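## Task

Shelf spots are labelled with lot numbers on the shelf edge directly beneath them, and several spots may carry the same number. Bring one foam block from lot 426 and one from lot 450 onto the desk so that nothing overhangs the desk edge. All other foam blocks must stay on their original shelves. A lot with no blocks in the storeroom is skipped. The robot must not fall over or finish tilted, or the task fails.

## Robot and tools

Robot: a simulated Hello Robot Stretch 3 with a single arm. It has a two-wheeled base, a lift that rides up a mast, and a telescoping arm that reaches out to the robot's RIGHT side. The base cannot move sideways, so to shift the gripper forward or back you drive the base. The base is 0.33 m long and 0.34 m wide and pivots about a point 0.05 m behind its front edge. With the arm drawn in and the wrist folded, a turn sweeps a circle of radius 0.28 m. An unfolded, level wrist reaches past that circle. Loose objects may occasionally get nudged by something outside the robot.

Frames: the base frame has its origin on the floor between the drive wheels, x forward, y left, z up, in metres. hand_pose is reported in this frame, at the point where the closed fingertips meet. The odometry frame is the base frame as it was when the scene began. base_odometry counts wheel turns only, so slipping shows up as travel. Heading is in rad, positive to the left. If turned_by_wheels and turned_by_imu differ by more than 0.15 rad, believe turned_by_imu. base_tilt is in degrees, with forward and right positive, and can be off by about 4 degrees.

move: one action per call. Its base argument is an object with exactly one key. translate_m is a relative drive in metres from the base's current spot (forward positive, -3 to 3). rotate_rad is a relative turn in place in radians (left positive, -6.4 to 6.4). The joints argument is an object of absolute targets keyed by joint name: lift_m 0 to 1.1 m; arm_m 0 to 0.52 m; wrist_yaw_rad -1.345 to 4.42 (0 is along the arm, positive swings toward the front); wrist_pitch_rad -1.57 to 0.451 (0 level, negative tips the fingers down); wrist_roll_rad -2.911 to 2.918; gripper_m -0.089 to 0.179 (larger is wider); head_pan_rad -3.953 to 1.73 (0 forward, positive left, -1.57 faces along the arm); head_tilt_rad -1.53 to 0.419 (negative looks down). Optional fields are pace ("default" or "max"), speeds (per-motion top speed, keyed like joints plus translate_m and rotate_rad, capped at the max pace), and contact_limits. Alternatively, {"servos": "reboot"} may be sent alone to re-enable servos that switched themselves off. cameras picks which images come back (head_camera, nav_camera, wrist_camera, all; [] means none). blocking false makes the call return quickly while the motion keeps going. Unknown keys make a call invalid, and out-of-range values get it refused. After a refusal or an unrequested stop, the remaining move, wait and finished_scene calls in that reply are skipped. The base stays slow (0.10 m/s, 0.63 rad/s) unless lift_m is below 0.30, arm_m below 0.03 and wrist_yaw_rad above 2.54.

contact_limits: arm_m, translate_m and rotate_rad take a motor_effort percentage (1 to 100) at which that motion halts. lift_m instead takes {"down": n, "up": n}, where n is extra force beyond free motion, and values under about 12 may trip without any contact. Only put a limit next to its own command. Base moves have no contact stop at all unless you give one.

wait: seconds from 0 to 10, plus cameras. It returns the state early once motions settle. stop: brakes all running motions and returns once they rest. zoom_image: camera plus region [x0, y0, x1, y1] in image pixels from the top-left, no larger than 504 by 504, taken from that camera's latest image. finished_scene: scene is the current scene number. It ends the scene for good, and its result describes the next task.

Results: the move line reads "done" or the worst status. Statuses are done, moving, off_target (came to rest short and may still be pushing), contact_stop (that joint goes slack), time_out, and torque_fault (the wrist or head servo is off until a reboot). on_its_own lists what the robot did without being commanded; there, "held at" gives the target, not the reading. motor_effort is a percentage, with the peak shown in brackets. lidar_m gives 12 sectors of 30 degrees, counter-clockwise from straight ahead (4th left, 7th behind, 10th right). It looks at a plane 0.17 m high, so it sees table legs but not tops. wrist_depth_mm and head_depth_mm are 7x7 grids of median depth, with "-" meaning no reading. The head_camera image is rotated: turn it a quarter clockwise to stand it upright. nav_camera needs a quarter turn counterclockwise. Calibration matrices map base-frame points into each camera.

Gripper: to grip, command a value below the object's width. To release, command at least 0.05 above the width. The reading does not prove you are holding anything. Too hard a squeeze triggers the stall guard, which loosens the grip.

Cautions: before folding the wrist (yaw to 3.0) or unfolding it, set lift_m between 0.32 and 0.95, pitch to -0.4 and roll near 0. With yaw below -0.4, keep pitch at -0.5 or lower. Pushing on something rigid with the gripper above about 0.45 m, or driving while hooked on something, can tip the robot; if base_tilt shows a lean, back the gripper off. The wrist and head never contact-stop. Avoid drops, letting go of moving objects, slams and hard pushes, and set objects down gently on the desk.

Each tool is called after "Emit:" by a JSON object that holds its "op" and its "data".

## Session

Emit:
{"op": "move", "data": {"joints": {"head_pan_rad": -0.8, "head_tilt_rad": -0.25}, "cameras": ["head_camera","nav_camera"]}}

Emit:
{"op": "move", "data": {"joints": {"head_pan_rad": -1.8, "head_tilt_rad": -0.25}, "cameras": ["head_camera","nav_camera"]}}

Emit:
{"op": "move", "data": {"joints": {"head_pan_rad": -3.3, "head_tilt_rad": -0.25}, "cameras": ["nav_camera","head_camera"]}}

Emit:
{"op": "move", "data": {"joints": {"head_pan_rad": 1.2, "head_tilt_rad": -0.25}, "cameras": ["nav_camera","head_camera"]}}

Scene clock: 1.00 s.
move: done
base_odometry: x=+0.000 y=+0.000 heading=+0.000
turned_by_wheels: +0.000
turned_by_imu: +0.000
base_tilt: forward=-0.3 right=-1.2
lidar_m: 0.84 0.77 0.78 0.96 1.18 1.16 1.57 1.48 1.13 1.37 3.09 1.31
head_depth_mm: 2622 2825 2950 2988 3075 2207 1641 / 2661 2831 2935 3051 3088 2188 1627 / 2679 2847 2925 3083 3138 2169 1638 / 2688 2852 2967 3100 3149 2155 1629 / 2718 2894 2964 3101 3200 2144 1616 / 2768 2901 3015 3116 3178 2107 1608 / 2580 1842 1863 1909 1951 1937 1599
base_status: not commanded
joint_positions: lift_m=+0.306 arm_m=+0.001 wrist_yaw_rad=+2.853 wrist_pitch_rad=-0.337 wrist_roll_rad=+0.000 gripper_m=+0.037 head_pan_rad=-0.820 head_tilt_rad=-0.250
joint_status: all done
measured_speeds: all 0
motor_effort: left_wheel=-0.3(0.5) right_wheel=+0.6(1.0) lift_m=+26.4(27.3) arm_m=-8.1(8.3) wrist_yaw_rad=-1.0(2.2) wrist_pitch_rad=+2.0(2.1) wrist_roll_rad=+0.2(0.3) gripper_m=+0.4(1.0) head_pan_rad=+0.8(5.9) head_tilt_rad=-2.6(6.5)
hand_pose: x=+0.0453 y=+0.0786 z=+0.3376 quat_wxyz=(+0.218, +0.707, +0.017, +0.673)
wrist_depth_mm: 133 - - - - - - / 136 - - - - - - / 145 - - - - - - / 156 186 861 866 834 - - / 170 181 733 672 664 688 663 / 575 194 126 562 129 578 573 / 502 205 311 499 483 494 488
pictures: head_camera (sideways), nav_camera (sideways)
head_camera: T_world_to_cam=[[-0.167583, 0.11188, -0.979489, 1.29142], [0.759361, 0.648266, -0.0558738, 0.0677494], [0.628719, -0.753149, -0.193595, 0.203671], [0, 0, 0, 1]] pos_world=[0.036922, -0.0350091, 1.30815]
nav_camera: T_world_to_cam=[[0.163687, -0.150587, 0.974951, -1.22696], [-0.721997, -0.691747, 0.0143731, 0.0358427], [0.672255, -0.706265, -0.221953, 0.238004], [0, 0, 0, 1]] pos_world=[0.066716, 0.00812322, 1.24854]

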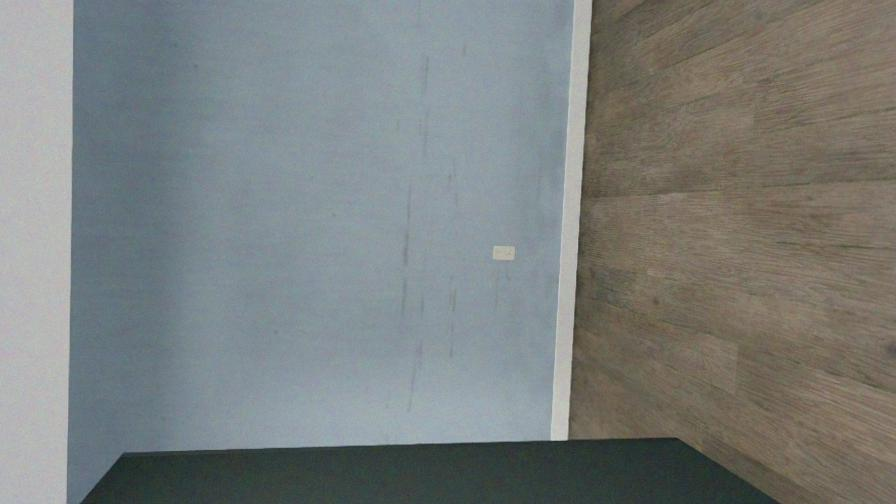

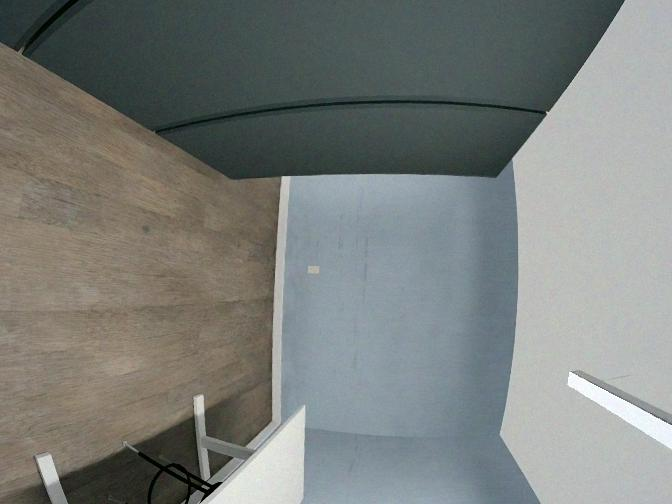

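Scene clock: 2.07 s.
move: done
base_odometry: x=+0.000 y=+0.000 heading=+0.000
turned_by_wheels: +0.000
turned_by_imu: +0.000
base_tilt: forward=-0.3 right=-1.2
lidar_m: 0.84 0.77 0.78 0.96 1.17 1.16 1.57 1.48 1.13 1.38 3.09 1.31
head_depth_mm: 1362 1393 1426 1467 1478 1550 1577 / 1443 1490 1521 1578 1509 1165 1633 / 1544 1594 1629 1708 1495 986 1293 / 1652 1711 1770 1855 1472 1028 1563 / 1802 1861 1918 1991 1463 1134 1613 / 1959 2030 2108 2154 1451 1866 1545 / 2135 2211 2339 2403 1424 2029 1597
base_status: not commanded
joint_positions: lift_m=+0.306 arm_m=+0.001 wrist_yaw_rad=+2.853 wrist_pitch_rad=-0.337 wrist_roll_rad=+0.000 gripper_m=+0.037 head_pan_rad=-1.831 head_tilt_rad=-0.250
joint_status: all done
measured_speeds: all 0
motor_effort: left_wheel=-0.1(0.5) right_wheel=+0.2(1.2) lift_m=+26.5(27.1) arm_m=-11.3(11.3) wrist_yaw_rad=+0.3(2.2) wrist_pitch_rad=+2.1(2.2) wrist_roll_rad=+0.0(0.3) gripper_m=+0.2(0.9) head_pan_rad=+2.8(5.7) head_tilt_rad=-3.1(5.1)
hand_pose: x=+0.0453 y=+0.0786 z=+0.3376 quat_wxyz=(+0.218, +0.707, +0.017, +0.673)
wrist_depth_mm: 133 - - - - - - / 136 - - - - - - / 144 - - - - - - / 156 186 868 868 832 - - / 169 180 733 670 666 684 660 / 574 193 126 565 129 573 571 / 503 205 315 495 482 490 490
pictures: head_camera (sideways), nav_camera (sideways)
head_camera: T_world_to_cam=[[0.00585752, 0.201697, -0.97943, 1.29029], [0.952616, -0.298999, -0.0558767, 0.0665509], [-0.304119, -0.932694, -0.193891, 0.209833], [0, 0, 0, 1]] pos_world=[-0.00714105, -0.044638, 1.30815]
nav_camera: T_world_to_cam=[[-0.0406728, -0.218873, 0.974905, -1.22566], [-0.969625, 0.244173, 0.0143661, 0.0374094], [-0.24119, -0.944708, -0.222156, 0.24385], [0, 0, 0, 1]] pos_world=[0.0452364, -0.0470308, 1.24854]

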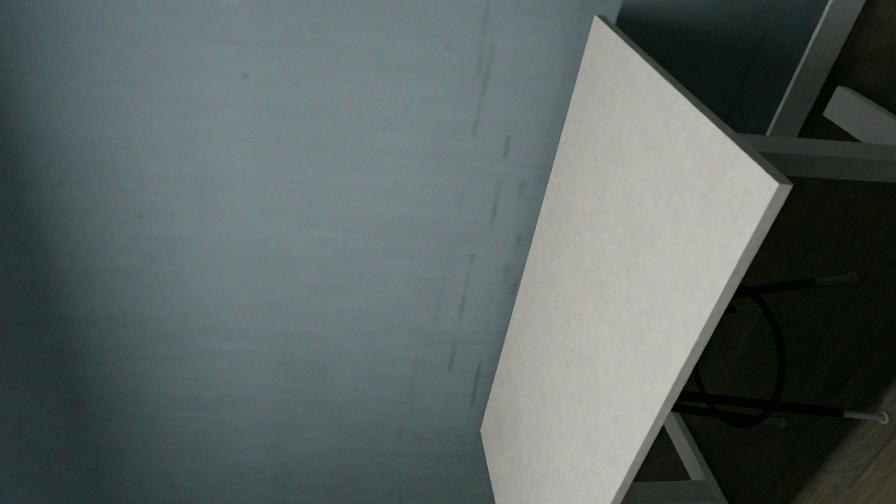

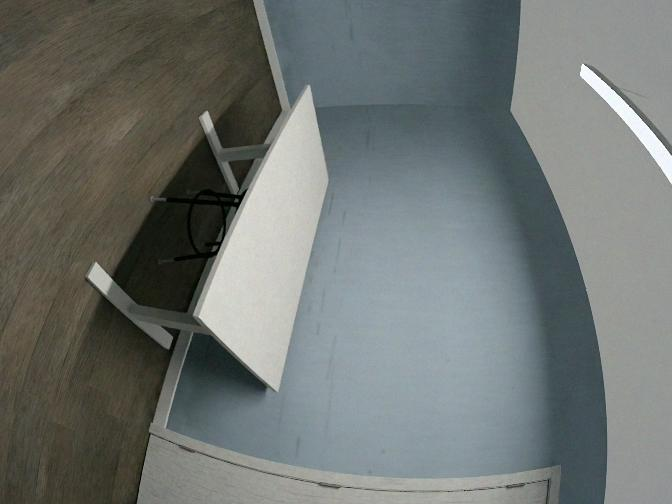

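Scene clock: 4.33 s.
move: done
base_odometry: x=+0.000 y=+0.000 heading=+0.000
turned_by_wheels: +0.000
turned_by_imu: +0.000
base_tilt: forward=-0.3 right=-1.2
lidar_m: 0.84 0.77 0.78 0.96 1.18 1.16 1.57 1.48 1.13 1.37 3.10 1.31
head_depth_mm: 1319 1524 1558 1556 1639 1380 1552 / 1337 1638 1667 1682 1754 1463 1550 / 1447 1701 1744 1793 1852 1868 1555 / 1517 1495 1539 1607 1696 1784 1610 / 1817 1871 1935 2050 2128 2082 1614 / 1653 1693 1739 1824 1898 1931 1609 / 1498 1538 1569 1623 1673 1742 1606
base_status: not commanded
joint_positions: lift_m=+0.306 arm_m=+0.001 wrist_yaw_rad=+2.853 wrist_pitch_rad=-0.337 wrist_roll_rad=+0.000 gripper_m=+0.037 head_pan_rad=-3.308 head_tilt_rad=-0.250
joint_status: all done
measured_speeds: translate_m=+0.000 rotate_rad=+0.000 lift_m=+0.000 arm_m=+0.000 wrist_yaw_rad=+0.000 wrist_pitch_rad=+0.000 wrist_roll_rad=+0.000 head_pan_rad=+0.024 head_tilt_rad=+0.000
motor_effort: left_wheel=-0.2(0.8) right_wheel=+0.5(1.2) lift_m=+26.6(27.1) arm_m=-12.4(13.0) wrist_yaw_rad=-1.7(1.9) wrist_pitch_rad=+2.0(2.2) wrist_roll_rad=+0.1(0.3) gripper_m=+0.3(0.9) head_pan_rad=+3.3(4.7) head_tilt_rad=-2.2(5.4)
hand_pose: x=+0.0453 y=+0.0786 z=+0.3376 quat_wxyz=(+0.218, +0.707, +0.017, +0.673)
wrist_depth_mm: 133 - - - - - - / 136 - - - - - - / 145 - - - - - - / 155 186 883 874 822 - - / 170 181 729 669 661 695 658 / 564 192 126 560 129 574 573 / 503 205 313 498 483 497 490
pictures: head_camera (sideways), nav_camera (sideways)
head_camera: T_world_to_cam=[[0.201365, 0.0130933, -0.979429, 1.2891], [-0.208313, -0.976465, -0.0558815, 0.0736615], [-0.957109, 0.21528, -0.193898, 0.213762], [0, 0, 0, 1]] pos_world=[-0.0396414, 0.00903049, 1.30815]
nav_camera: T_world_to_cam=[[-0.22173, 0.0199616, 0.974904, -1.22455], [0.152187, 0.988247, 0.0143784, 0.0305019], [-0.963159, 0.151556, -0.222162, 0.248256], [0, 0, 0, 1]] pos_world=[-0.0370521, -0.0433242, 1.24854]

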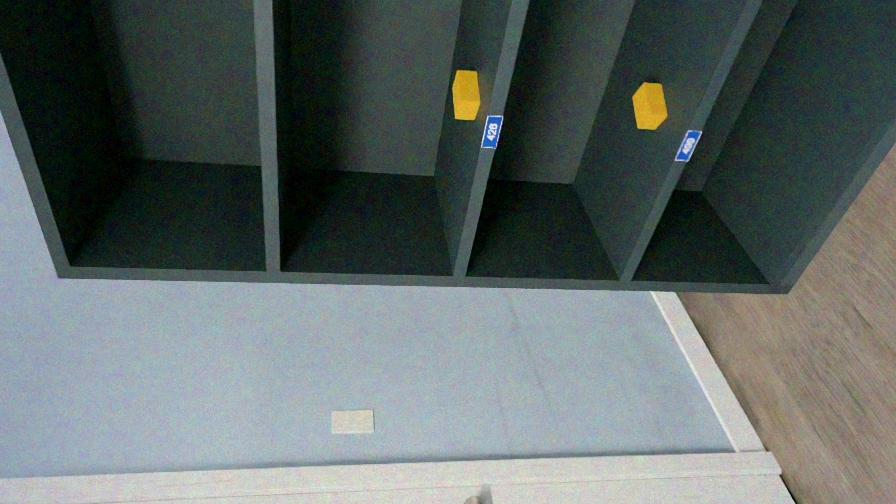

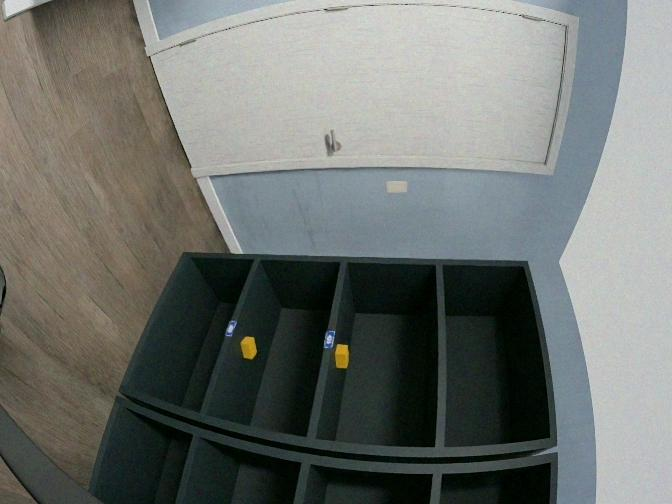

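Scene clock: 7.77 s.
move: done
base_odometry: x=+0.000 y=+0.000 heading=+0.000
turned_by_wheels: +0.000
turned_by_imu: +0.000
base_tilt: forward=-0.5 right=-1.2
lidar_m: 0.84 0.77 0.78 0.96 1.18 1.17 1.57 1.48 1.13 1.38 3.09 1.31
head_depth_mm: 650 669 687 708 731 753 783 / 686 705 728 753 777 805 832 / 723 745 771 800 827 858 892 / 767 790 820 849 885 921 959 / 813 845 878 911 950 989 1034 / 868 914 947 990 1031 1075 1125 / 931 972 1015 1067 1118 1172 1241
base_status: not commanded
joint_positions: lift_m=+0.306 arm_m=+0.001 wrist_yaw_rad=+2.853 wrist_pitch_rad=-0.337 wrist_roll_rad=+0.000 gripper_m=+0.037 head_pan_rad=+1.208 head_tilt_rad=-0.250
joint_status: all done
measured_speeds: translate_m=+0.000 rotate_rad=+0.000 lift_m=+0.000 arm_m=+0.000 wrist_yaw_rad=+0.000 wrist_pitch_rad=+0.000 wrist_roll_rad=+0.000 head_pan_rad=-0.024 head_tilt_rad=+0.000
motor_effort: left_wheel=-0.2(0.6) right_wheel=+0.7(1.5) lift_m=+26.6(27.4) arm_m=-12.6(12.9) wrist_yaw_rad=+0.1(2.2) wrist_pitch_rad=+2.0(2.1) wrist_roll_rad=-0.1(0.3) gripper_m=+0.7(1.2) head_pan_rad=-3.0(7.4) head_tilt_rad=-1.8(6.8)
hand_pose: x=+0.0453 y=+0.0786 z=+0.3376 quat_wxyz=(+0.218, +0.707, +0.017, +0.673)
wrist_depth_mm: 133 - - - - - - / 136 - - - - - - / 145 - - - - - - / 155 186 867 856 835 - - / 169 180 730 666 669 684 661 / 575 193 126 560 128 572 573 / 504 205 315 493 484 490 493
pictures: head_camera (sideways), nav_camera (sideways)
head_camera: T_world_to_cam=[[-0.0264012, -0.200048, -0.97943, 1.29049], [-0.917159, 0.394587, -0.0558716, 0.0779682], [0.397647, 0.896818, -0.193894, 0.205487], [0, 0, 0, 1]] pos_world=[0.0238685, 0.043112, 1.30815]
nav_camera: T_world_to_cam=[[0.0627986, 0.213574, 0.974906, -1.2263], [0.939635, -0.341877, 0.0143688, 0.0257871], [0.336367, 0.915154, -0.222151, 0.240278], [0, 0, 0, 1]] pos_world=[-0.028042, 0.0508305, 1.24854]

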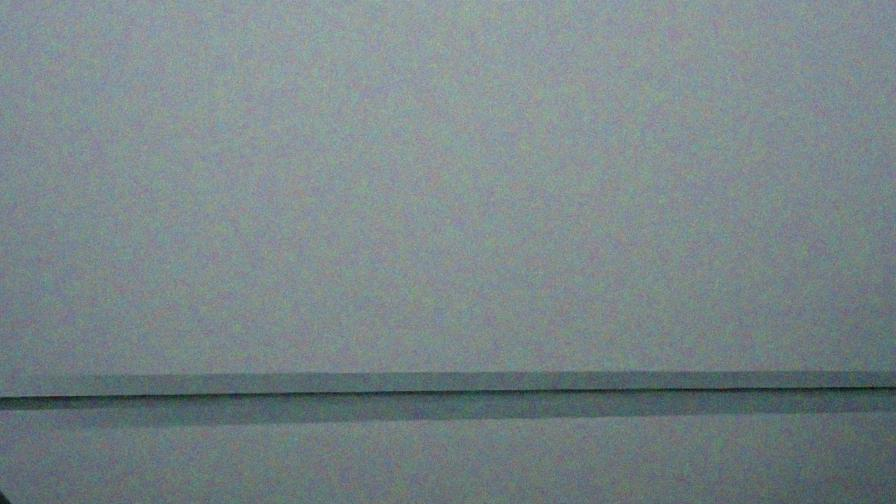

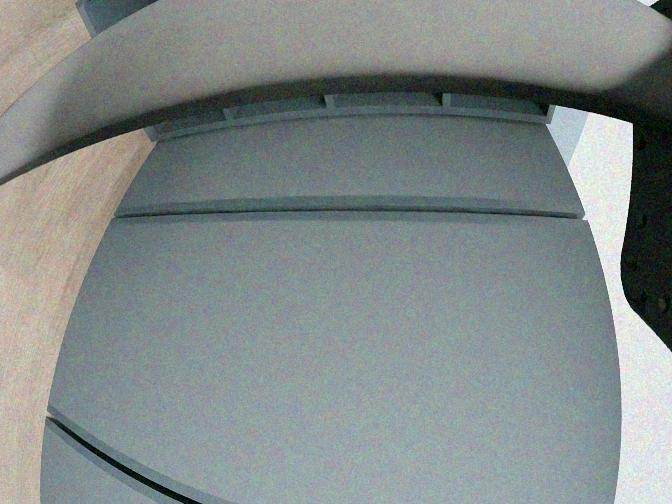

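Emit:
{"op": "move", "data": {"joints": {"head_pan_rad": -3.7, "head_tilt_rad": -0.25}, "cameras": ["nav_camera","head_camera"]}}

Emit:
{"op": "zoom_image", "data": {"camera": "head_camera", "region": [392, 0, 896, 504]}}

Scene clock: 17.93 s.
move: done
base_odometry: x=+0.000 y=+0.000 heading=+0.000
turned_by_wheels: +0.000
turned_by_imu: +0.000
base_tilt: forward=-0.4 right=-1.0
lidar_m: 0.85 0.77 0.78 0.96 1.17 1.17 1.57 1.48 1.13 1.38 3.09 1.31
head_depth_mm: 1322 1401 1442 1490 1554 1310 1553 / 1052 1173 1238 1295 1594 1367 1545 / 1258 1493 1216 1173 1249 1259 1354 / 1354 1541 1612 1622 1708 1503 1526 / 1367 1594 1667 1682 1768 1770 1518 / 1386 1660 1733 1771 1831 1829 1511 / 1397 1578 1614 1608 1664 1737 1542
base_status: not commanded
joint_positions: lift_m=+0.306 arm_m=+0.001 wrist_yaw_rad=+2.853 wrist_pitch_rad=-0.337 wrist_roll_rad=+0.000 gripper_m=+0.037 head_pan_rad=-3.708 head_tilt_rad=-0.250
joint_status: all done
measured_speeds: translate_m=+0.000 rotate_rad=+0.000 lift_m=+0.000 arm_m=+0.000 wrist_yaw_rad=+0.000 wrist_pitch_rad=+0.000 wrist_roll_rad=+0.000 head_pan_rad=+0.024 head_tilt_rad=+0.000
motor_effort: left_wheel=-0.4(0.6) right_wheel=+0.4(1.4) lift_m=+26.9(27.0) arm_m=-12.1(12.8) wrist_yaw_rad=+0.3(1.9) wrist_pitch_rad=+2.1(2.1) wrist_roll_rad=+0.3(0.4) gripper_m=+0.3(1.1) head_pan_rad=+3.3(4.7) head_tilt_rad=-0.4(6.4)
hand_pose: x=+0.0453 y=+0.0786 z=+0.3376 quat_wxyz=(+0.218, +0.707, +0.017, +0.673)
wrist_depth_mm: 134 - - - - - - / 136 - - - - - - / 144 - - - - - - / 156 186 881 868 817 - - / 169 181 719 672 664 694 656 / 574 194 126 559 128 580 572 / 512 205 315 500 486 492 493
pictures: head_camera (sideways), nav_camera (sideways)
head_camera: T_world_to_cam=[[0.190576, -0.0663547, -0.979427, 1.28916], [-0.572066, -0.818302, -0.0558731, 0.0758677], [-0.79776, 0.570945, -0.193908, 0.212833], [0, 0, 0, 1]] pos_world=[-0.0324915, 0.0261086, 1.30815]
nav_camera: T_world_to_cam=[[-0.196438, 0.104723, 0.974908, -1.22471], [0.524976, 0.850996, 0.0143671, 0.02822], [-0.828138, 0.514625, -0.222145, 0.247424], [0, 0, 0, 1]] pos_world=[-0.0504932, -0.0230909, 1.24854]

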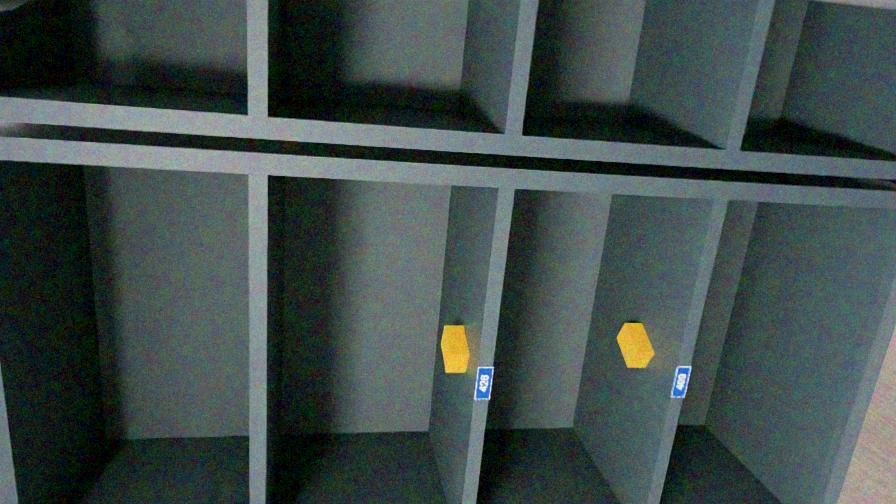

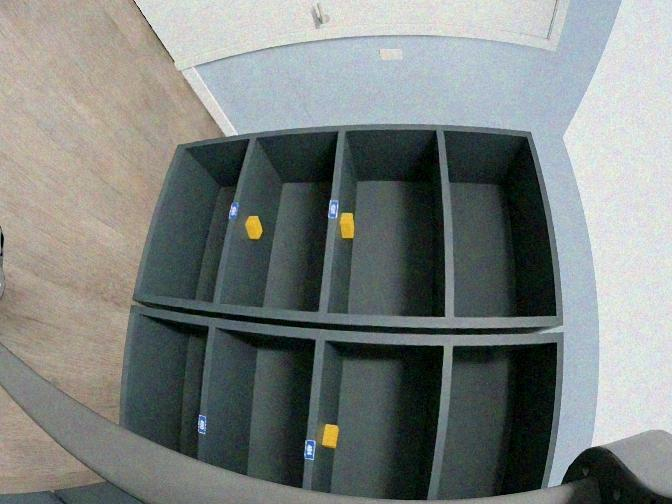

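Scaled by 1.000.

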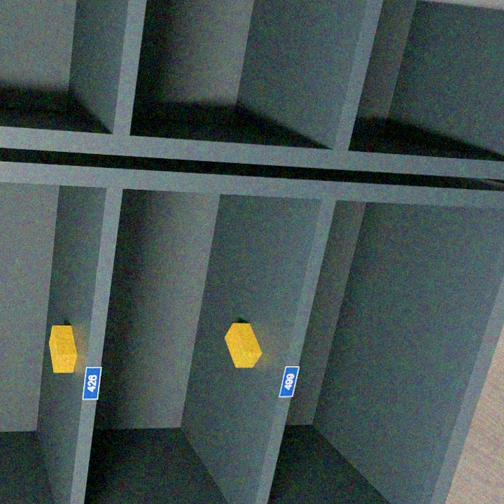

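Emit:
{"op": "zoom_image", "data": {"camera": "head_camera", "region": [460, 355, 510, 410]}}

Emit:
{"op": "zoom_image", "data": {"camera": "head_camera", "region": [657, 355, 707, 410]}}

Emit:
{"op": "zoom_image", "data": {"camera": "nav_camera", "region": [290, 430, 330, 470]}}

Emit:
{"op": "zoom_image", "data": {"camera": "nav_camera", "region": [183, 405, 223, 445]}}

Scaled by 9.164 (camera's finer frame: 1280x720).

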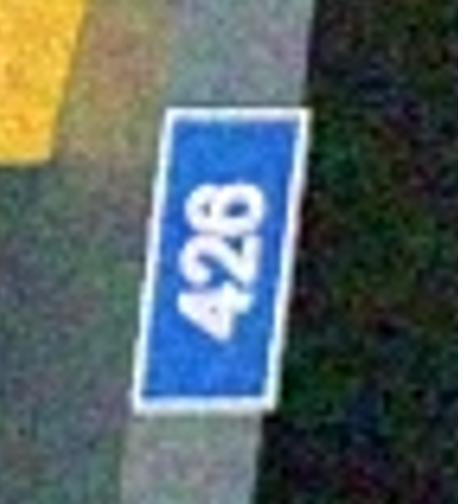

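Scaled by 9.164 (camera's finer frame: 1280x720).

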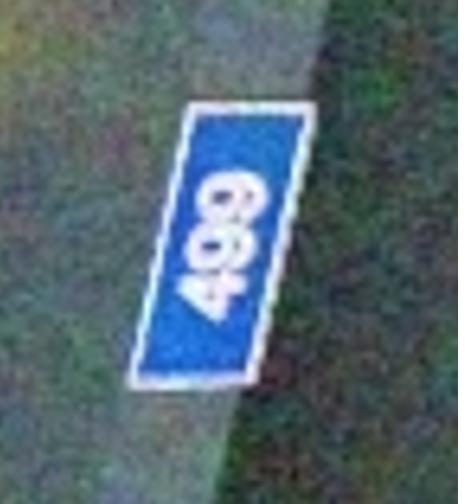

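Scaled by 12.600 (camera's finer frame: 792x594).

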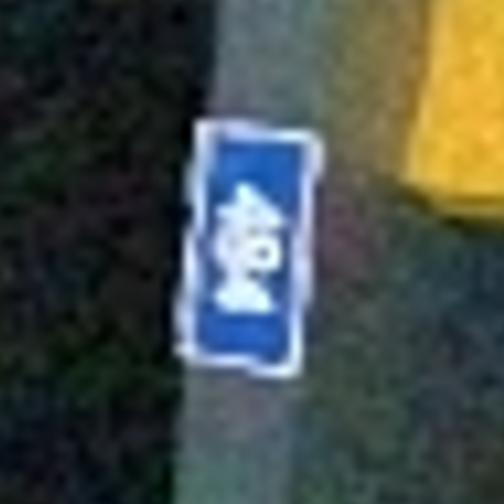

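Scaled by 12.600 (camera's finer frame: 792x594).

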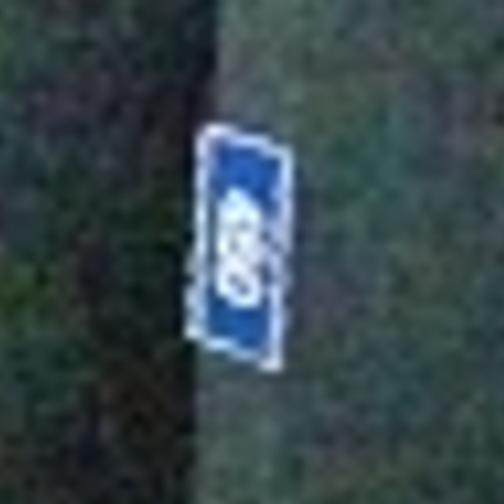

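Emit:
{"op": "move", "data": {"base": {"rotate_rad": 0.044}, "joints": {"lift_m": 0.29, "wrist_yaw_rad": 3.0}, "cameras": []}}

Emit:
{"op": "move", "data": {"base": {"translate_m": -0.755}, "pace": "max", "joints": {"head_pan_rad": -1.57, "head_tilt_rad": -0.4}, "cameras": []}}

Emit:
{"op": "move", "data": {"base": {"rotate_rad": -2.535}, "pace": "max", "cameras": ["head_camera","nav_camera"]}}

Scene clock: 67.23 s.
move: done
base_odometry: x=+0.000 y=+0.000 heading=+0.044
turned_by_wheels: +0.044
turned_by_imu: +0.043
base_tilt: forward=-0.4 right=-1.3
lidar_m: 0.83 0.77 0.78 0.99 1.17 1.17 1.57 1.48 1.13 1.33 3.08 1.24
head_depth_mm: 1203 1395 1443 1482 1539 1313 1559 / 1021 1046 1084 1148 1194 1309 1445 / 1343 1506 1561 1580 1676 1296 1435 / 1350 1595 1632 1646 1743 1500 1536 / 1376 1644 1710 1736 1793 1773 1523 / 1386 1696 1772 1777 1775 1836 1549 / 1396 1466 1504 1537 1596 1651 1590
base_status: done
joint_positions: lift_m=+0.290 arm_m=+0.001 wrist_yaw_rad=+2.997 wrist_pitch_rad=-0.337 wrist_roll_rad=+0.000 gripper_m=+0.037 head_pan_rad=-3.700 head_tilt_rad=-0.250
joint_status: all done
measured_speeds: all 0
motor_effort: left_wheel=-9.1(10.7) right_wheel=+9.7(11.2) lift_m=+23.7(27.2) arm_m=-11.7(12.4) wrist_yaw_rad=+2.7(4.4) wrist_pitch_rad=+2.1(2.2) wrist_roll_rad=-0.1(0.3) gripper_m=+0.6(1.2) head_pan_rad=+3.0(4.2) head_tilt_rad=+0.5(0.9)
hand_pose: x=+0.0124 y=+0.0858 z=+0.3211 quat_wxyz=(+0.169, +0.703, +0.068, +0.687)
wrist_depth_mm: - 135 - - - - - / - 144 - - - - - / - 155 - - - - - / 862 171 761 832 833 800 - / 685 630 192 643 639 664 659 / 568 546 128 545 129 554 549 / 487 497 237 305 465 475 479

Scene clock: 71.10 s.
move: done
base_odometry: x=-0.754 y=-0.033 heading=+0.043
turned_by_wheels: +0.000
turned_by_imu: +0.000
base_tilt: forward=-0.3 right=-1.2
lidar_m: 1.47 1.37 1.40 0.81 1.05 0.85 0.96 0.89 0.90 1.00 1.37 2.21
head_depth_mm: 926 957 994 1036 1084 1137 1177 / 1023 1064 1117 1163 1226 1280 1326 / 1146 1197 1260 1331 1350 1484 1410 / 1297 1370 1440 1502 1273 1672 1407 / 1494 1597 1695 1665 1143 1634 1324 / 1775 1917 2076 1648 1072 1575 1313 / 2188 2378 2637 1631 1057 1616 1391
base_status: done
joint_positions: lift_m=+0.290 arm_m=+0.001 wrist_yaw_rad=+2.998 wrist_pitch_rad=-0.338 wrist_roll_rad=+0.000 gripper_m=+0.037 head_pan_rad=-1.569 head_tilt_rad=-0.401
joint_status: all done
measured_speeds: all 0
motor_effort: left_wheel=-7.6(17.0) right_wheel=-0.6(11.2) lift_m=+25.6(30.3) arm_m=-12.4(12.5) wrist_yaw_rad=+2.1(3.5) wrist_pitch_rad=+2.2(2.2) wrist_roll_rad=+0.1(0.4) gripper_m=+0.4(1.1) head_pan_rad=-2.9(5.4) head_tilt_rad=-0.2(6.8)
hand_pose: x=+0.0123 y=+0.0858 z=+0.3211 quat_wxyz=(+0.169, +0.703, +0.069, +0.687)
wrist_depth_mm: - 135 - - - - - / - 144 - - - - - / - 156 174 - - - - / - 170 763 837 827 811 828 / 651 194 192 643 647 672 658 / 569 551 129 538 129 549 556 / 482 497 237 304 460 476 477

Scene clock: 73.77 s.
move: done
base_odometry: x=-0.754 y=-0.033 heading=-2.491
turned_by_wheels: -2.535
turned_by_imu: -2.488
base_tilt: forward=-0.2 right=-1.2
lidar_m: 0.89 0.92 1.00 1.48 1.95 1.43 1.38 1.44 0.81 1.17 0.85 0.92
head_depth_mm: 951 1015 1060 930 1015 994 946 / 952 1036 1107 949 1257 1063 1227 / 950 1037 1111 931 1270 1056 1246 / 700 1039 1105 853 1274 1025 1255 / 721 1037 1107 850 1272 1024 1246 / 744 1036 1107 894 1272 1043 1239 / 771 1036 1104 880 1254 1032 1241
base_status: done
joint_positions: lift_m=+0.290 arm_m=+0.001 wrist_yaw_rad=+2.998 wrist_pitch_rad=-0.338 wrist_roll_rad=+0.000 gripper_m=+0.037 head_pan_rad=-1.570 head_tilt_rad=-0.401
joint_status: not commanded
measured_speeds: all 0
motor_effort: left_wheel=+5.4(15.0) right_wheel=-9.6(14.6) lift_m=+24.9(26.0) arm_m=-12.0(13.3) wrist_yaw_rad=+1.9(2.8) wrist_pitch_rad=+2.1(2.2) wrist_roll_rad=+0.2(0.3) gripper_m=+0.7(1.0) head_pan_rad=-3.4(3.6) head_tilt_rad=+1.9(2.6)
hand_pose: x=+0.0123 y=+0.0858 z=+0.3211 quat_wxyz=(+0.169, +0.703, +0.069, +0.687)
wrist_depth_mm: - 136 - - - - - / - 144 - - - - - / - 155 - - - - - / 869 171 760 840 834 805 808 / 670 629 192 640 637 664 654 / 576 552 128 540 129 557 554 / 483 496 237 305 462 476 467
pictures: head_camera (sideways), nav_camera (sideways)
head_camera: T_world_to_cam=[[-0.0464882, 0.341422, -0.93876, 1.23744], [0.997505, -0.0341071, -0.061802, 0.0739657], [-0.0531189, -0.939291, -0.338985, 0.397138], [0, 0, 0, 1]] pos_world=[0.004841, -0.0469395, 1.30086]
nav_camera: T_world_to_cam=[[0.0172971, -0.36607, 0.930427, -1.16796], [-0.999793, -0.0162873, 0.0121786, 0.0404626], [0.0106959, -0.930445, -0.366276, 0.429926], [0, 0, 0, 1]] pos_world=[0.0560582, -0.0268743, 1.24368]

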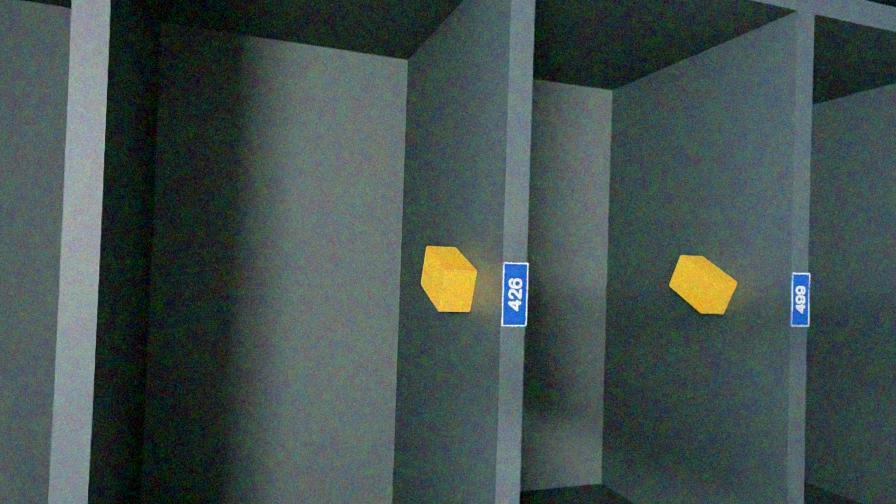

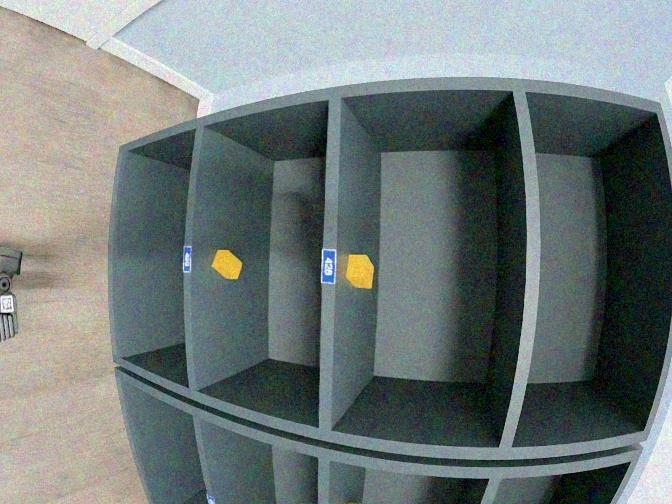

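Emit:
{"op": "move", "data": {"joints": {"lift_m": 0.945, "wrist_pitch_rad": -0.4}, "pace": "max", "cameras": []}}

Emit:
{"op": "move", "data": {"joints": {"wrist_yaw_rad": 0}, "pace": "max", "cameras": []}}

Emit:
{"op": "move", "data": {"joints": {"wrist_pitch_rad": -0.2, "gripper_m": 0.179}, "cameras": ["wrist_camera"]}}

Emit:
{"op": "zoom_image", "data": {"camera": "wrist_camera", "region": [250, 20, 450, 170]}}

Scene clock: 91.53 s.
move: done
base_odometry: x=-0.754 y=-0.033 heading=-2.491
turned_by_wheels: +0.000
turned_by_imu: +0.000
base_tilt: forward=-0.2 right=-1.2
lidar_m: 0.89 0.92 1.00 1.48 1.95 1.43 1.38 1.43 0.81 1.17 0.85 0.92
head_depth_mm: 951 1017 1059 928 1014 995 - / 951 1035 1109 943 1258 1064 1301 / 950 1040 1105 935 1270 1060 1330 / 692 1034 1106 856 1264 1029 1281 / 714 1037 1110 857 1267 1028 1312 / 735 1035 1103 899 1266 1038 1237 / 764 1036 1106 888 1259 1039 1243
base_status: not commanded
joint_positions: lift_m=+0.945 arm_m=+0.001 wrist_yaw_rad=+2.998 wrist_pitch_rad=-0.413 wrist_roll_rad=+0.000 gripper_m=+0.037 head_pan_rad=-1.570 head_tilt_rad=-0.400
joint_status: all done
measured_speeds: all 0
motor_effort: left_wheel=+5.2(6.1) right_wheel=-9.8(11.0) lift_m=+26.2(33.0) arm_m=-6.8(10.7) wrist_yaw_rad=+0.8(3.3) wrist_pitch_rad=+2.0(6.0) wrist_roll_rad=+0.0(0.3) gripper_m=+0.5(1.1) head_pan_rad=-2.1(3.0) head_tilt_rad=+5.1(5.6)
hand_pose: x=+0.0111 y=+0.0771 z=+0.9588 quat_wxyz=(+0.195, +0.700, +0.095, +0.680)
wrist_depth_mm: - 137 - - - - - / - 147 - - - - - / - 161 - - - - - / - 183 - - - - - / - - 204 - - - - / - - 128 - 129 - - / - - 262 - - - -

Scene clock: 93.37 s.
move: done
base_odometry: x=-0.754 y=-0.033 heading=-2.491
turned_by_wheels: +0.000
turned_by_imu: +0.000
base_tilt: forward=-0.3 right=-1.2
lidar_m: 0.89 0.92 1.00 1.48 1.94 1.43 1.38 1.43 0.81 1.16 0.85 0.92
head_depth_mm: 951 1012 1057 928 1010 993 - / 951 1038 1116 947 1258 1074 1290 / 951 1039 1114 936 1266 1099 - / 694 1043 1108 856 1264 1094 - / 714 1035 1105 852 1269 1029 1249 / 734 1036 1112 894 1262 1042 1243 / 763 1036 1105 885 1254 1038 1233
base_status: not commanded
joint_positions: lift_m=+0.945 arm_m=+0.001 wrist_yaw_rad=+0.003 wrist_pitch_rad=-0.413 wrist_roll_rad=+0.000 gripper_m=+0.037 head_pan_rad=-1.570 head_tilt_rad=-0.400
joint_status: all done
measured_speeds: all 0
motor_effort: left_wheel=+5.7(6.1) right_wheel=-9.8(10.6) lift_m=+23.8(26.4) arm_m=-6.3(7.7) wrist_yaw_rad=-2.3(6.9) wrist_pitch_rad=+1.9(2.1) wrist_roll_rad=+0.1(0.3) gripper_m=+0.6(1.0) head_pan_rad=-2.1(2.4) head_tilt_rad=+5.1(5.6)
hand_pose: x=-0.0208 y=-0.3706 z=+0.9588 quat_wxyz=(+0.693, +0.146, -0.691, -0.144)
wrist_depth_mm: - - - 438 - - - / - - - - - - - / - - - - - - - / - - - - - - - / - - - 152 152 - - / - - 126 697 129 - - / - - - - - - -

Scene clock: 95.33 s.
move: done
base_odometry: x=-0.754 y=-0.033 heading=-2.491
turned_by_wheels: +0.000
turned_by_imu: +0.000
base_tilt: forward=-0.5 right=-1.2
lidar_m: 0.89 0.92 1.00 1.48 1.94 1.43 1.38 1.43 0.81 1.17 0.85 0.92
head_depth_mm: 951 1010 1058 930 1010 997 - / 954 1038 1108 946 1258 991 1290 / 952 1040 1109 936 1276 1145 - / 693 1037 1110 855 1269 1139 - / 714 1037 1103 852 1271 1023 909 / 735 1032 1102 901 1262 969 1246 / 761 1036 1104 884 1257 1036 1242
base_status: not commanded
joint_positions: lift_m=+0.945 arm_m=+0.001 wrist_yaw_rad=+0.003 wrist_pitch_rad=-0.223 wrist_roll_rad=+0.000 gripper_m=+0.179 head_pan_rad=-1.570 head_tilt_rad=-0.400
joint_status: all done
measured_speeds: all 0
motor_effort: left_wheel=+5.6(5.9) right_wheel=-9.3(10.8) lift_m=+25.9(26.8) arm_m=-5.4(6.5) wrist_yaw_rad=-2.9(4.4) wrist_pitch_rad=+3.9(4.9) wrist_roll_rad=+0.0(0.4) gripper_m=+0.3(83.4) head_pan_rad=-1.5(2.1) head_tilt_rad=+4.7(5.3)
hand_pose: x=-0.0208 y=-0.3901 z=+1.0035 quat_wxyz=(+0.703, +0.080, -0.702, -0.078)
wrist_depth_mm: - - - - - - - / - - - 568 - - - / - - - 475 - - - / - - - - - - - / - 143 - - - 888 - / - 126 - 764 - - - / - - - - - - 105
wrist_camera: T_world_to_cam=[[-0.998865, -0.0442209, -0.0177215, -0.0135842], [-0.0021018, 0.412534, -0.91094, 1.10748], [0.0475933, -0.909868, -0.412159, 0.225842], [0, 0, 0, 1]] pos_world=[-0.0219896, -0.251988, 1.10169]

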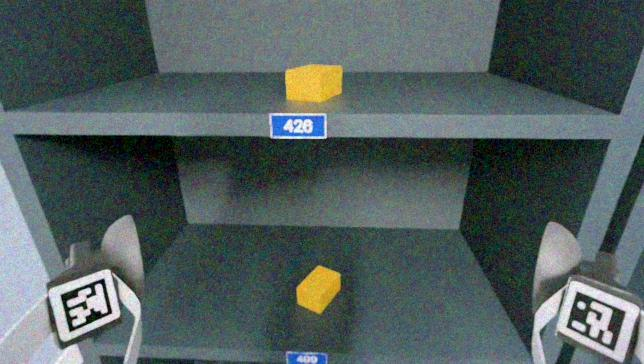

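Scaled by 2.520.

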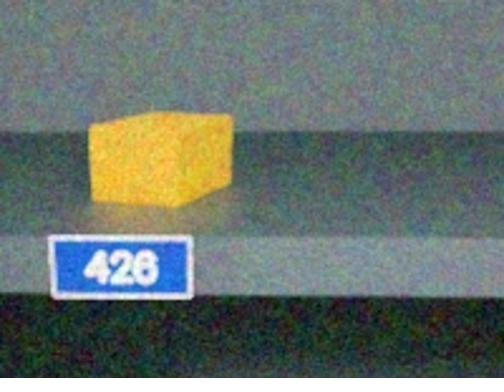

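Emit:
{"op": "move", "data": {"base": {"translate_m": 0.136}, "joints": {"lift_m": 0.958, "wrist_yaw_rad": -0.39}, "cameras": []}}

Emit:
{"op": "move", "data": {"joints": {"arm_m": 0.34}, "contact_limits": {"arm_m": 30}, "cameras": ["wrist_camera"]}}

Scene clock: 112.33 s.
move: done
base_odometry: x=-0.862 y=-0.115 heading=-2.491
turned_by_wheels: +0.000
turned_by_imu: +0.000
base_tilt: forward=-0.2 right=-1.2
lidar_m: 0.75 0.78 0.95 1.46 2.13 1.57 1.51 1.57 0.88 1.16 0.79 0.78
head_depth_mm: 951 1042 1108 961 1263 1122 - / 953 1036 1107 947 1274 1158 - / 950 1040 1107 826 1273 1145 - / 695 1039 1104 921 1269 980 1220 / 713 1040 1110 909 1269 1047 1245 / 738 1037 1109 898 1258 1036 1243 / 761 921 935 839 973 960 964
base_status: done
joint_positions: lift_m=+0.958 arm_m=+0.001 wrist_yaw_rad=-0.387 wrist_pitch_rad=-0.222 wrist_roll_rad=+0.000 gripper_m=+0.179 head_pan_rad=-1.570 head_tilt_rad=-0.400
joint_status: all done
measured_speeds: all 0
motor_effort: left_wheel=+9.0(11.3) right_wheel=+1.8(7.8) lift_m=+29.1(31.3) arm_m=-2.0(3.8) wrist_yaw_rad=-3.0(5.3) wrist_pitch_rad=+3.6(3.8) wrist_roll_rad=-0.3(0.3) gripper_m=+0.4(1.2) head_pan_rad=-1.1(1.9) head_tilt_rad=+4.3(4.7)
hand_pose: x=-0.1139 y=-0.3720 z=+1.0167 quat_wxyz=(+0.675, -0.058, -0.704, -0.212)
wrist_depth_mm: - - - - - - - / - - - - - - - / - - 474 - - - - / - - - - - - - / - 142 - - - - - / - 126 - - 832 - - / - - - - - - 105

Scene clock: 116.03 s.
move: done
base_odometry: x=-0.862 y=-0.115 heading=-2.491
turned_by_wheels: +0.000
turned_by_imu: +0.000
base_tilt: forward=-0.3 right=-1.2
lidar_m: 0.75 0.78 0.95 1.46 2.13 1.57 1.51 1.57 0.88 1.17 0.78 0.78
head_depth_mm: 953 1045 1114 956 - 1029 1233 / 954 1039 1113 435 1261 1065 1265 / 948 1036 1109 447 1248 1036 1263 / 695 1035 1111 788 1240 1054 1251 / 715 1034 1110 906 1267 1050 1248 / 738 1035 1106 899 1257 1036 1239 / 768 923 941 841 976 965 962
base_status: not commanded
joint_positions: lift_m=+0.958 arm_m=+0.340 wrist_yaw_rad=-0.387 wrist_pitch_rad=-0.222 wrist_roll_rad=+0.000 gripper_m=+0.179 head_pan_rad=-1.570 head_tilt_rad=-0.400
joint_status: all done
measured_speeds: all 0
motor_effort: left_wheel=+9.0(9.5) right_wheel=+1.9(2.4) lift_m=+28.4(29.6) arm_m=+13.0(14.8) wrist_yaw_rad=-2.9(4.5) wrist_pitch_rad=+3.6(3.7) wrist_roll_rad=+0.1(0.3) gripper_m=+0.2(1.0) head_pan_rad=-0.3(1.6) head_tilt_rad=+3.5(4.8)
contact_limits: arm_m 30 (drawing in: default 31, maximum 55; extending or still: default 39, maximum 69)
hand_pose: x=-0.1139 y=-0.7114 z=+1.0167 quat_wxyz=(+0.675, -0.058, -0.704, -0.213)
wrist_depth_mm: - - - - 631 - - / - - - - - - - / - - - - - - - / - - - - - - - / - 142 - - - - - / - 140 172 186 - - - / 147 160 172 188 - 682 105
wrist_camera: T_world_to_cam=[[-0.940551, 0.339189, -0.0177358, 0.15887], [0.154715, 0.381361, -0.911388, 1.24808], [-0.302369, -0.859951, -0.411167, -0.0620535], [0, 0, 0, 1]] pos_world=[-0.062435, -0.583219, 1.11479]

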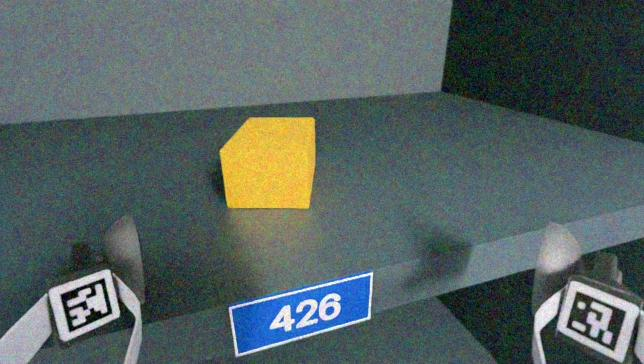

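Emit:
{"op": "move", "data": {"joints": {"arm_m": 0.48, "lift_m": 0.955}, "contact_limits": {"arm_m": 30}, "cameras": ["wrist_camera"]}}

Emit:
{"op": "move", "data": {"joints": {"gripper_m": 0.03}, "cameras": ["wrist_camera"]}}

Emit:
{"op": "move", "data": {"joints": {"lift_m": 1.01}, "cameras": ["wrist_camera"]}}

Scene clock: 131.90 s.
move: done
base_odometry: x=-0.862 y=-0.115 heading=-2.491
turned_by_wheels: +0.000
turned_by_imu: +0.000
base_tilt: forward=-0.3 right=-1.2
lidar_m: 0.75 0.78 0.95 1.46 2.13 1.56 1.51 1.57 0.88 1.17 0.78 0.78
head_depth_mm: 952 1038 1112 960 297 995 1197 / 955 1038 1110 437 1261 1065 1263 / 950 1042 1093 578 1274 1032 1251 / 696 1031 1111 600 1267 1052 1248 / 715 1036 1105 906 1272 1048 1243 / 740 1037 1108 899 1255 1039 1241 / 766 924 945 841 972 964 962
base_status: not commanded
joint_positions: lift_m=+0.955 arm_m=+0.480 wrist_yaw_rad=-0.387 wrist_pitch_rad=-0.222 wrist_roll_rad=+0.000 gripper_m=+0.179 head_pan_rad=-1.570 head_tilt_rad=-0.400
joint_status: all done
measured_speeds: all 0
motor_effort: left_wheel=+8.4(9.3) right_wheel=+1.1(2.5) lift_m=+23.9(26.2) arm_m=+12.1(14.7) wrist_yaw_rad=-1.9(4.0) wrist_pitch_rad=+3.6(3.8) wrist_roll_rad=+0.0(0.3) gripper_m=+0.7(1.1) head_pan_rad=-0.4(0.8) head_tilt_rad=+2.6(4.5)
contact_limits: arm_m 30 (drawing in: default 31, maximum 55; extending or still: default 39, maximum 69)
hand_pose: x=-0.1139 y=-0.8514 z=+1.0137 quat_wxyz=(+0.675, -0.058, -0.704, -0.213)
wrist_depth_mm: - - - - - 514 - / - - - - - 545 - / - - - - - - - / - - - 178 - - - / - 142 - 134 134 - - / - 140 160 117 117 166 - / 136 141 140 128 129 139 107
wrist_camera: T_world_to_cam=[[-0.940551, 0.339189, -0.0177358, 0.206303], [0.154715, 0.381361, -0.911388, 1.29874], [-0.302369, -0.859951, -0.411167, -0.18368], [0, 0, 0, 1]] pos_world=[-0.062435, -0.723219, 1.11179]

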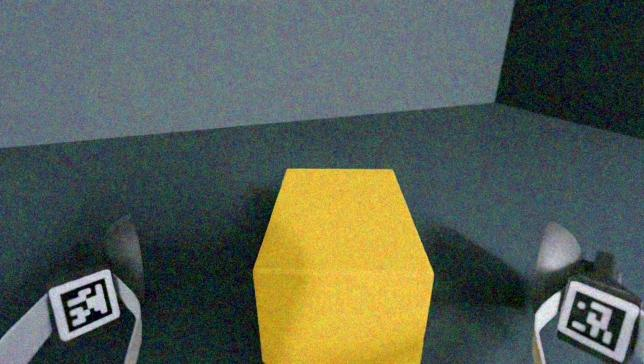

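Scene clock: 133.93 s.
move: done
base_odometry: x=-0.862 y=-0.115 heading=-2.491
turned_by_wheels: +0.000
turned_by_imu: +0.000
base_tilt: forward=-0.3 right=-1.2
lidar_m: 0.75 0.78 0.95 1.46 2.13 1.57 1.51 1.57 0.88 1.17 0.78 0.78
head_depth_mm: 955 1039 1109 961 297 997 1193 / 950 1041 1108 436 1265 1062 1254 / 950 1035 1100 579 1270 1037 1255 / 697 1040 1110 600 1271 1052 1252 / 715 1036 1109 912 1275 1051 1247 / 740 1035 1104 896 1252 1038 1237 / 767 924 939 836 976 965 962
base_status: not commanded
joint_positions: lift_m=+0.955 arm_m=+0.480 wrist_yaw_rad=-0.387 wrist_pitch_rad=-0.222 wrist_roll_rad=+0.000 gripper_m=+0.031 head_pan_rad=-1.570 head_tilt_rad=-0.400
joint_status: all done
measured_speeds: all 0
motor_effort: left_wheel=+8.4(9.3) right_wheel=+2.2(2.6) lift_m=+24.9(24.9) arm_m=+6.9(12.1) wrist_yaw_rad=-2.5(3.9) wrist_pitch_rad=+3.7(3.8) wrist_roll_rad=+0.1(0.3) gripper_m=-17.4(88.2) head_pan_rad=+0.2(1.0) head_tilt_rad=+3.3(3.9)
contact_limits: arm_m 30 (drawing in: default 31, maximum 55; extending or still: default 39, maximum 69)
hand_pose: x=-0.1139 y=-0.8514 z=+1.0137 quat_wxyz=(+0.675, -0.058, -0.704, -0.213)
wrist_depth_mm: - - - - - 511 - / - - - - - 545 - / - - - - - - - / - - - 179 - - - / - - 149 134 141 - - / - - 126 117 119 160 166 / 146 136 136 129 128 135 143
wrist_camera: T_world_to_cam=[[-0.940518, 0.339281, -0.0177292, 0.206366], [0.154715, 0.381257, -0.911431, 1.2988], [-0.302472, -0.85996, -0.411071, -0.183759], [0, 0, 0, 1]] pos_world=[-0.0624349, -0.723219, 1.11189]

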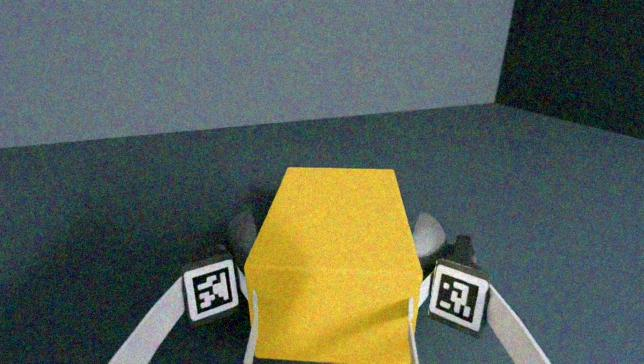

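Scene clock: 135.27 s.
move: done
base_odometry: x=-0.862 y=-0.115 heading=-2.491
turned_by_wheels: +0.000
turned_by_imu: +0.000
base_tilt: forward=-0.3 right=-1.0
lidar_m: 0.75 0.78 0.95 1.46 2.13 1.57 1.51 1.57 0.88 1.17 0.79 0.78
head_depth_mm: 953 1042 1102 309 1274 1074 1193 / 952 1038 1079 754 1281 1068 1266 / 951 1040 577 779 1270 1039 1255 / 695 1037 1087 742 1272 1051 1260 / 718 1042 1102 913 1265 1048 1244 / 740 1040 1108 896 1254 1039 1237 / 766 927 940 842 973 962 964
base_status: not commanded
joint_positions: lift_m=+1.010 arm_m=+0.480 wrist_yaw_rad=-0.387 wrist_pitch_rad=-0.222 wrist_roll_rad=+0.000 gripper_m=+0.031 head_pan_rad=-1.570 head_tilt_rad=-0.400
joint_status: all done
measured_speeds: all 0
motor_effort: left_wheel=+8.6(9.0) right_wheel=+1.4(2.3) lift_m=+29.4(31.1) arm_m=+3.4(7.3) wrist_yaw_rad=-2.6(4.1) wrist_pitch_rad=+3.6(3.8) wrist_roll_rad=+0.1(0.3) gripper_m=-17.6(18.5) head_pan_rad=+0.5(0.8) head_tilt_rad=+3.0(3.6)
contact_limits: arm_m 30 (drawing in: default 31, maximum 55; extending or still: default 39, maximum 69)
hand_pose: x=-0.1139 y=-0.8514 z=+1.0687 quat_wxyz=(+0.675, -0.058, -0.704, -0.213)
wrist_depth_mm: - - - - - 511 - / - - - - - 546 - / - - - - - - - / - - - 179 - - - / - - 149 137 146 - - / - - 126 118 119 - - / - - 127 127 124 107 -
wrist_camera: T_world_to_cam=[[-0.940518, 0.339281, -0.0177292, 0.207341], [0.154715, 0.381257, -0.911431, 1.34893], [-0.302472, -0.85996, -0.411071, -0.16115], [0, 0, 0, 1]] pos_world=[-0.0624349, -0.723219, 1.16689]

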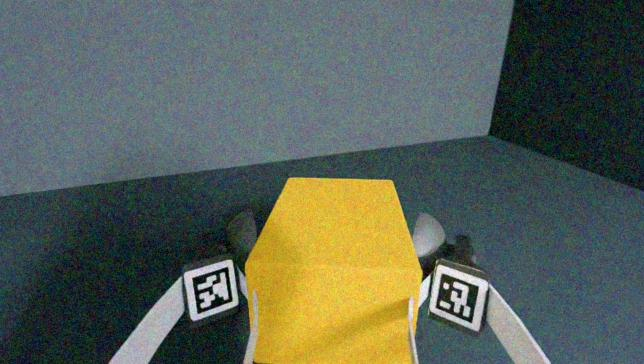

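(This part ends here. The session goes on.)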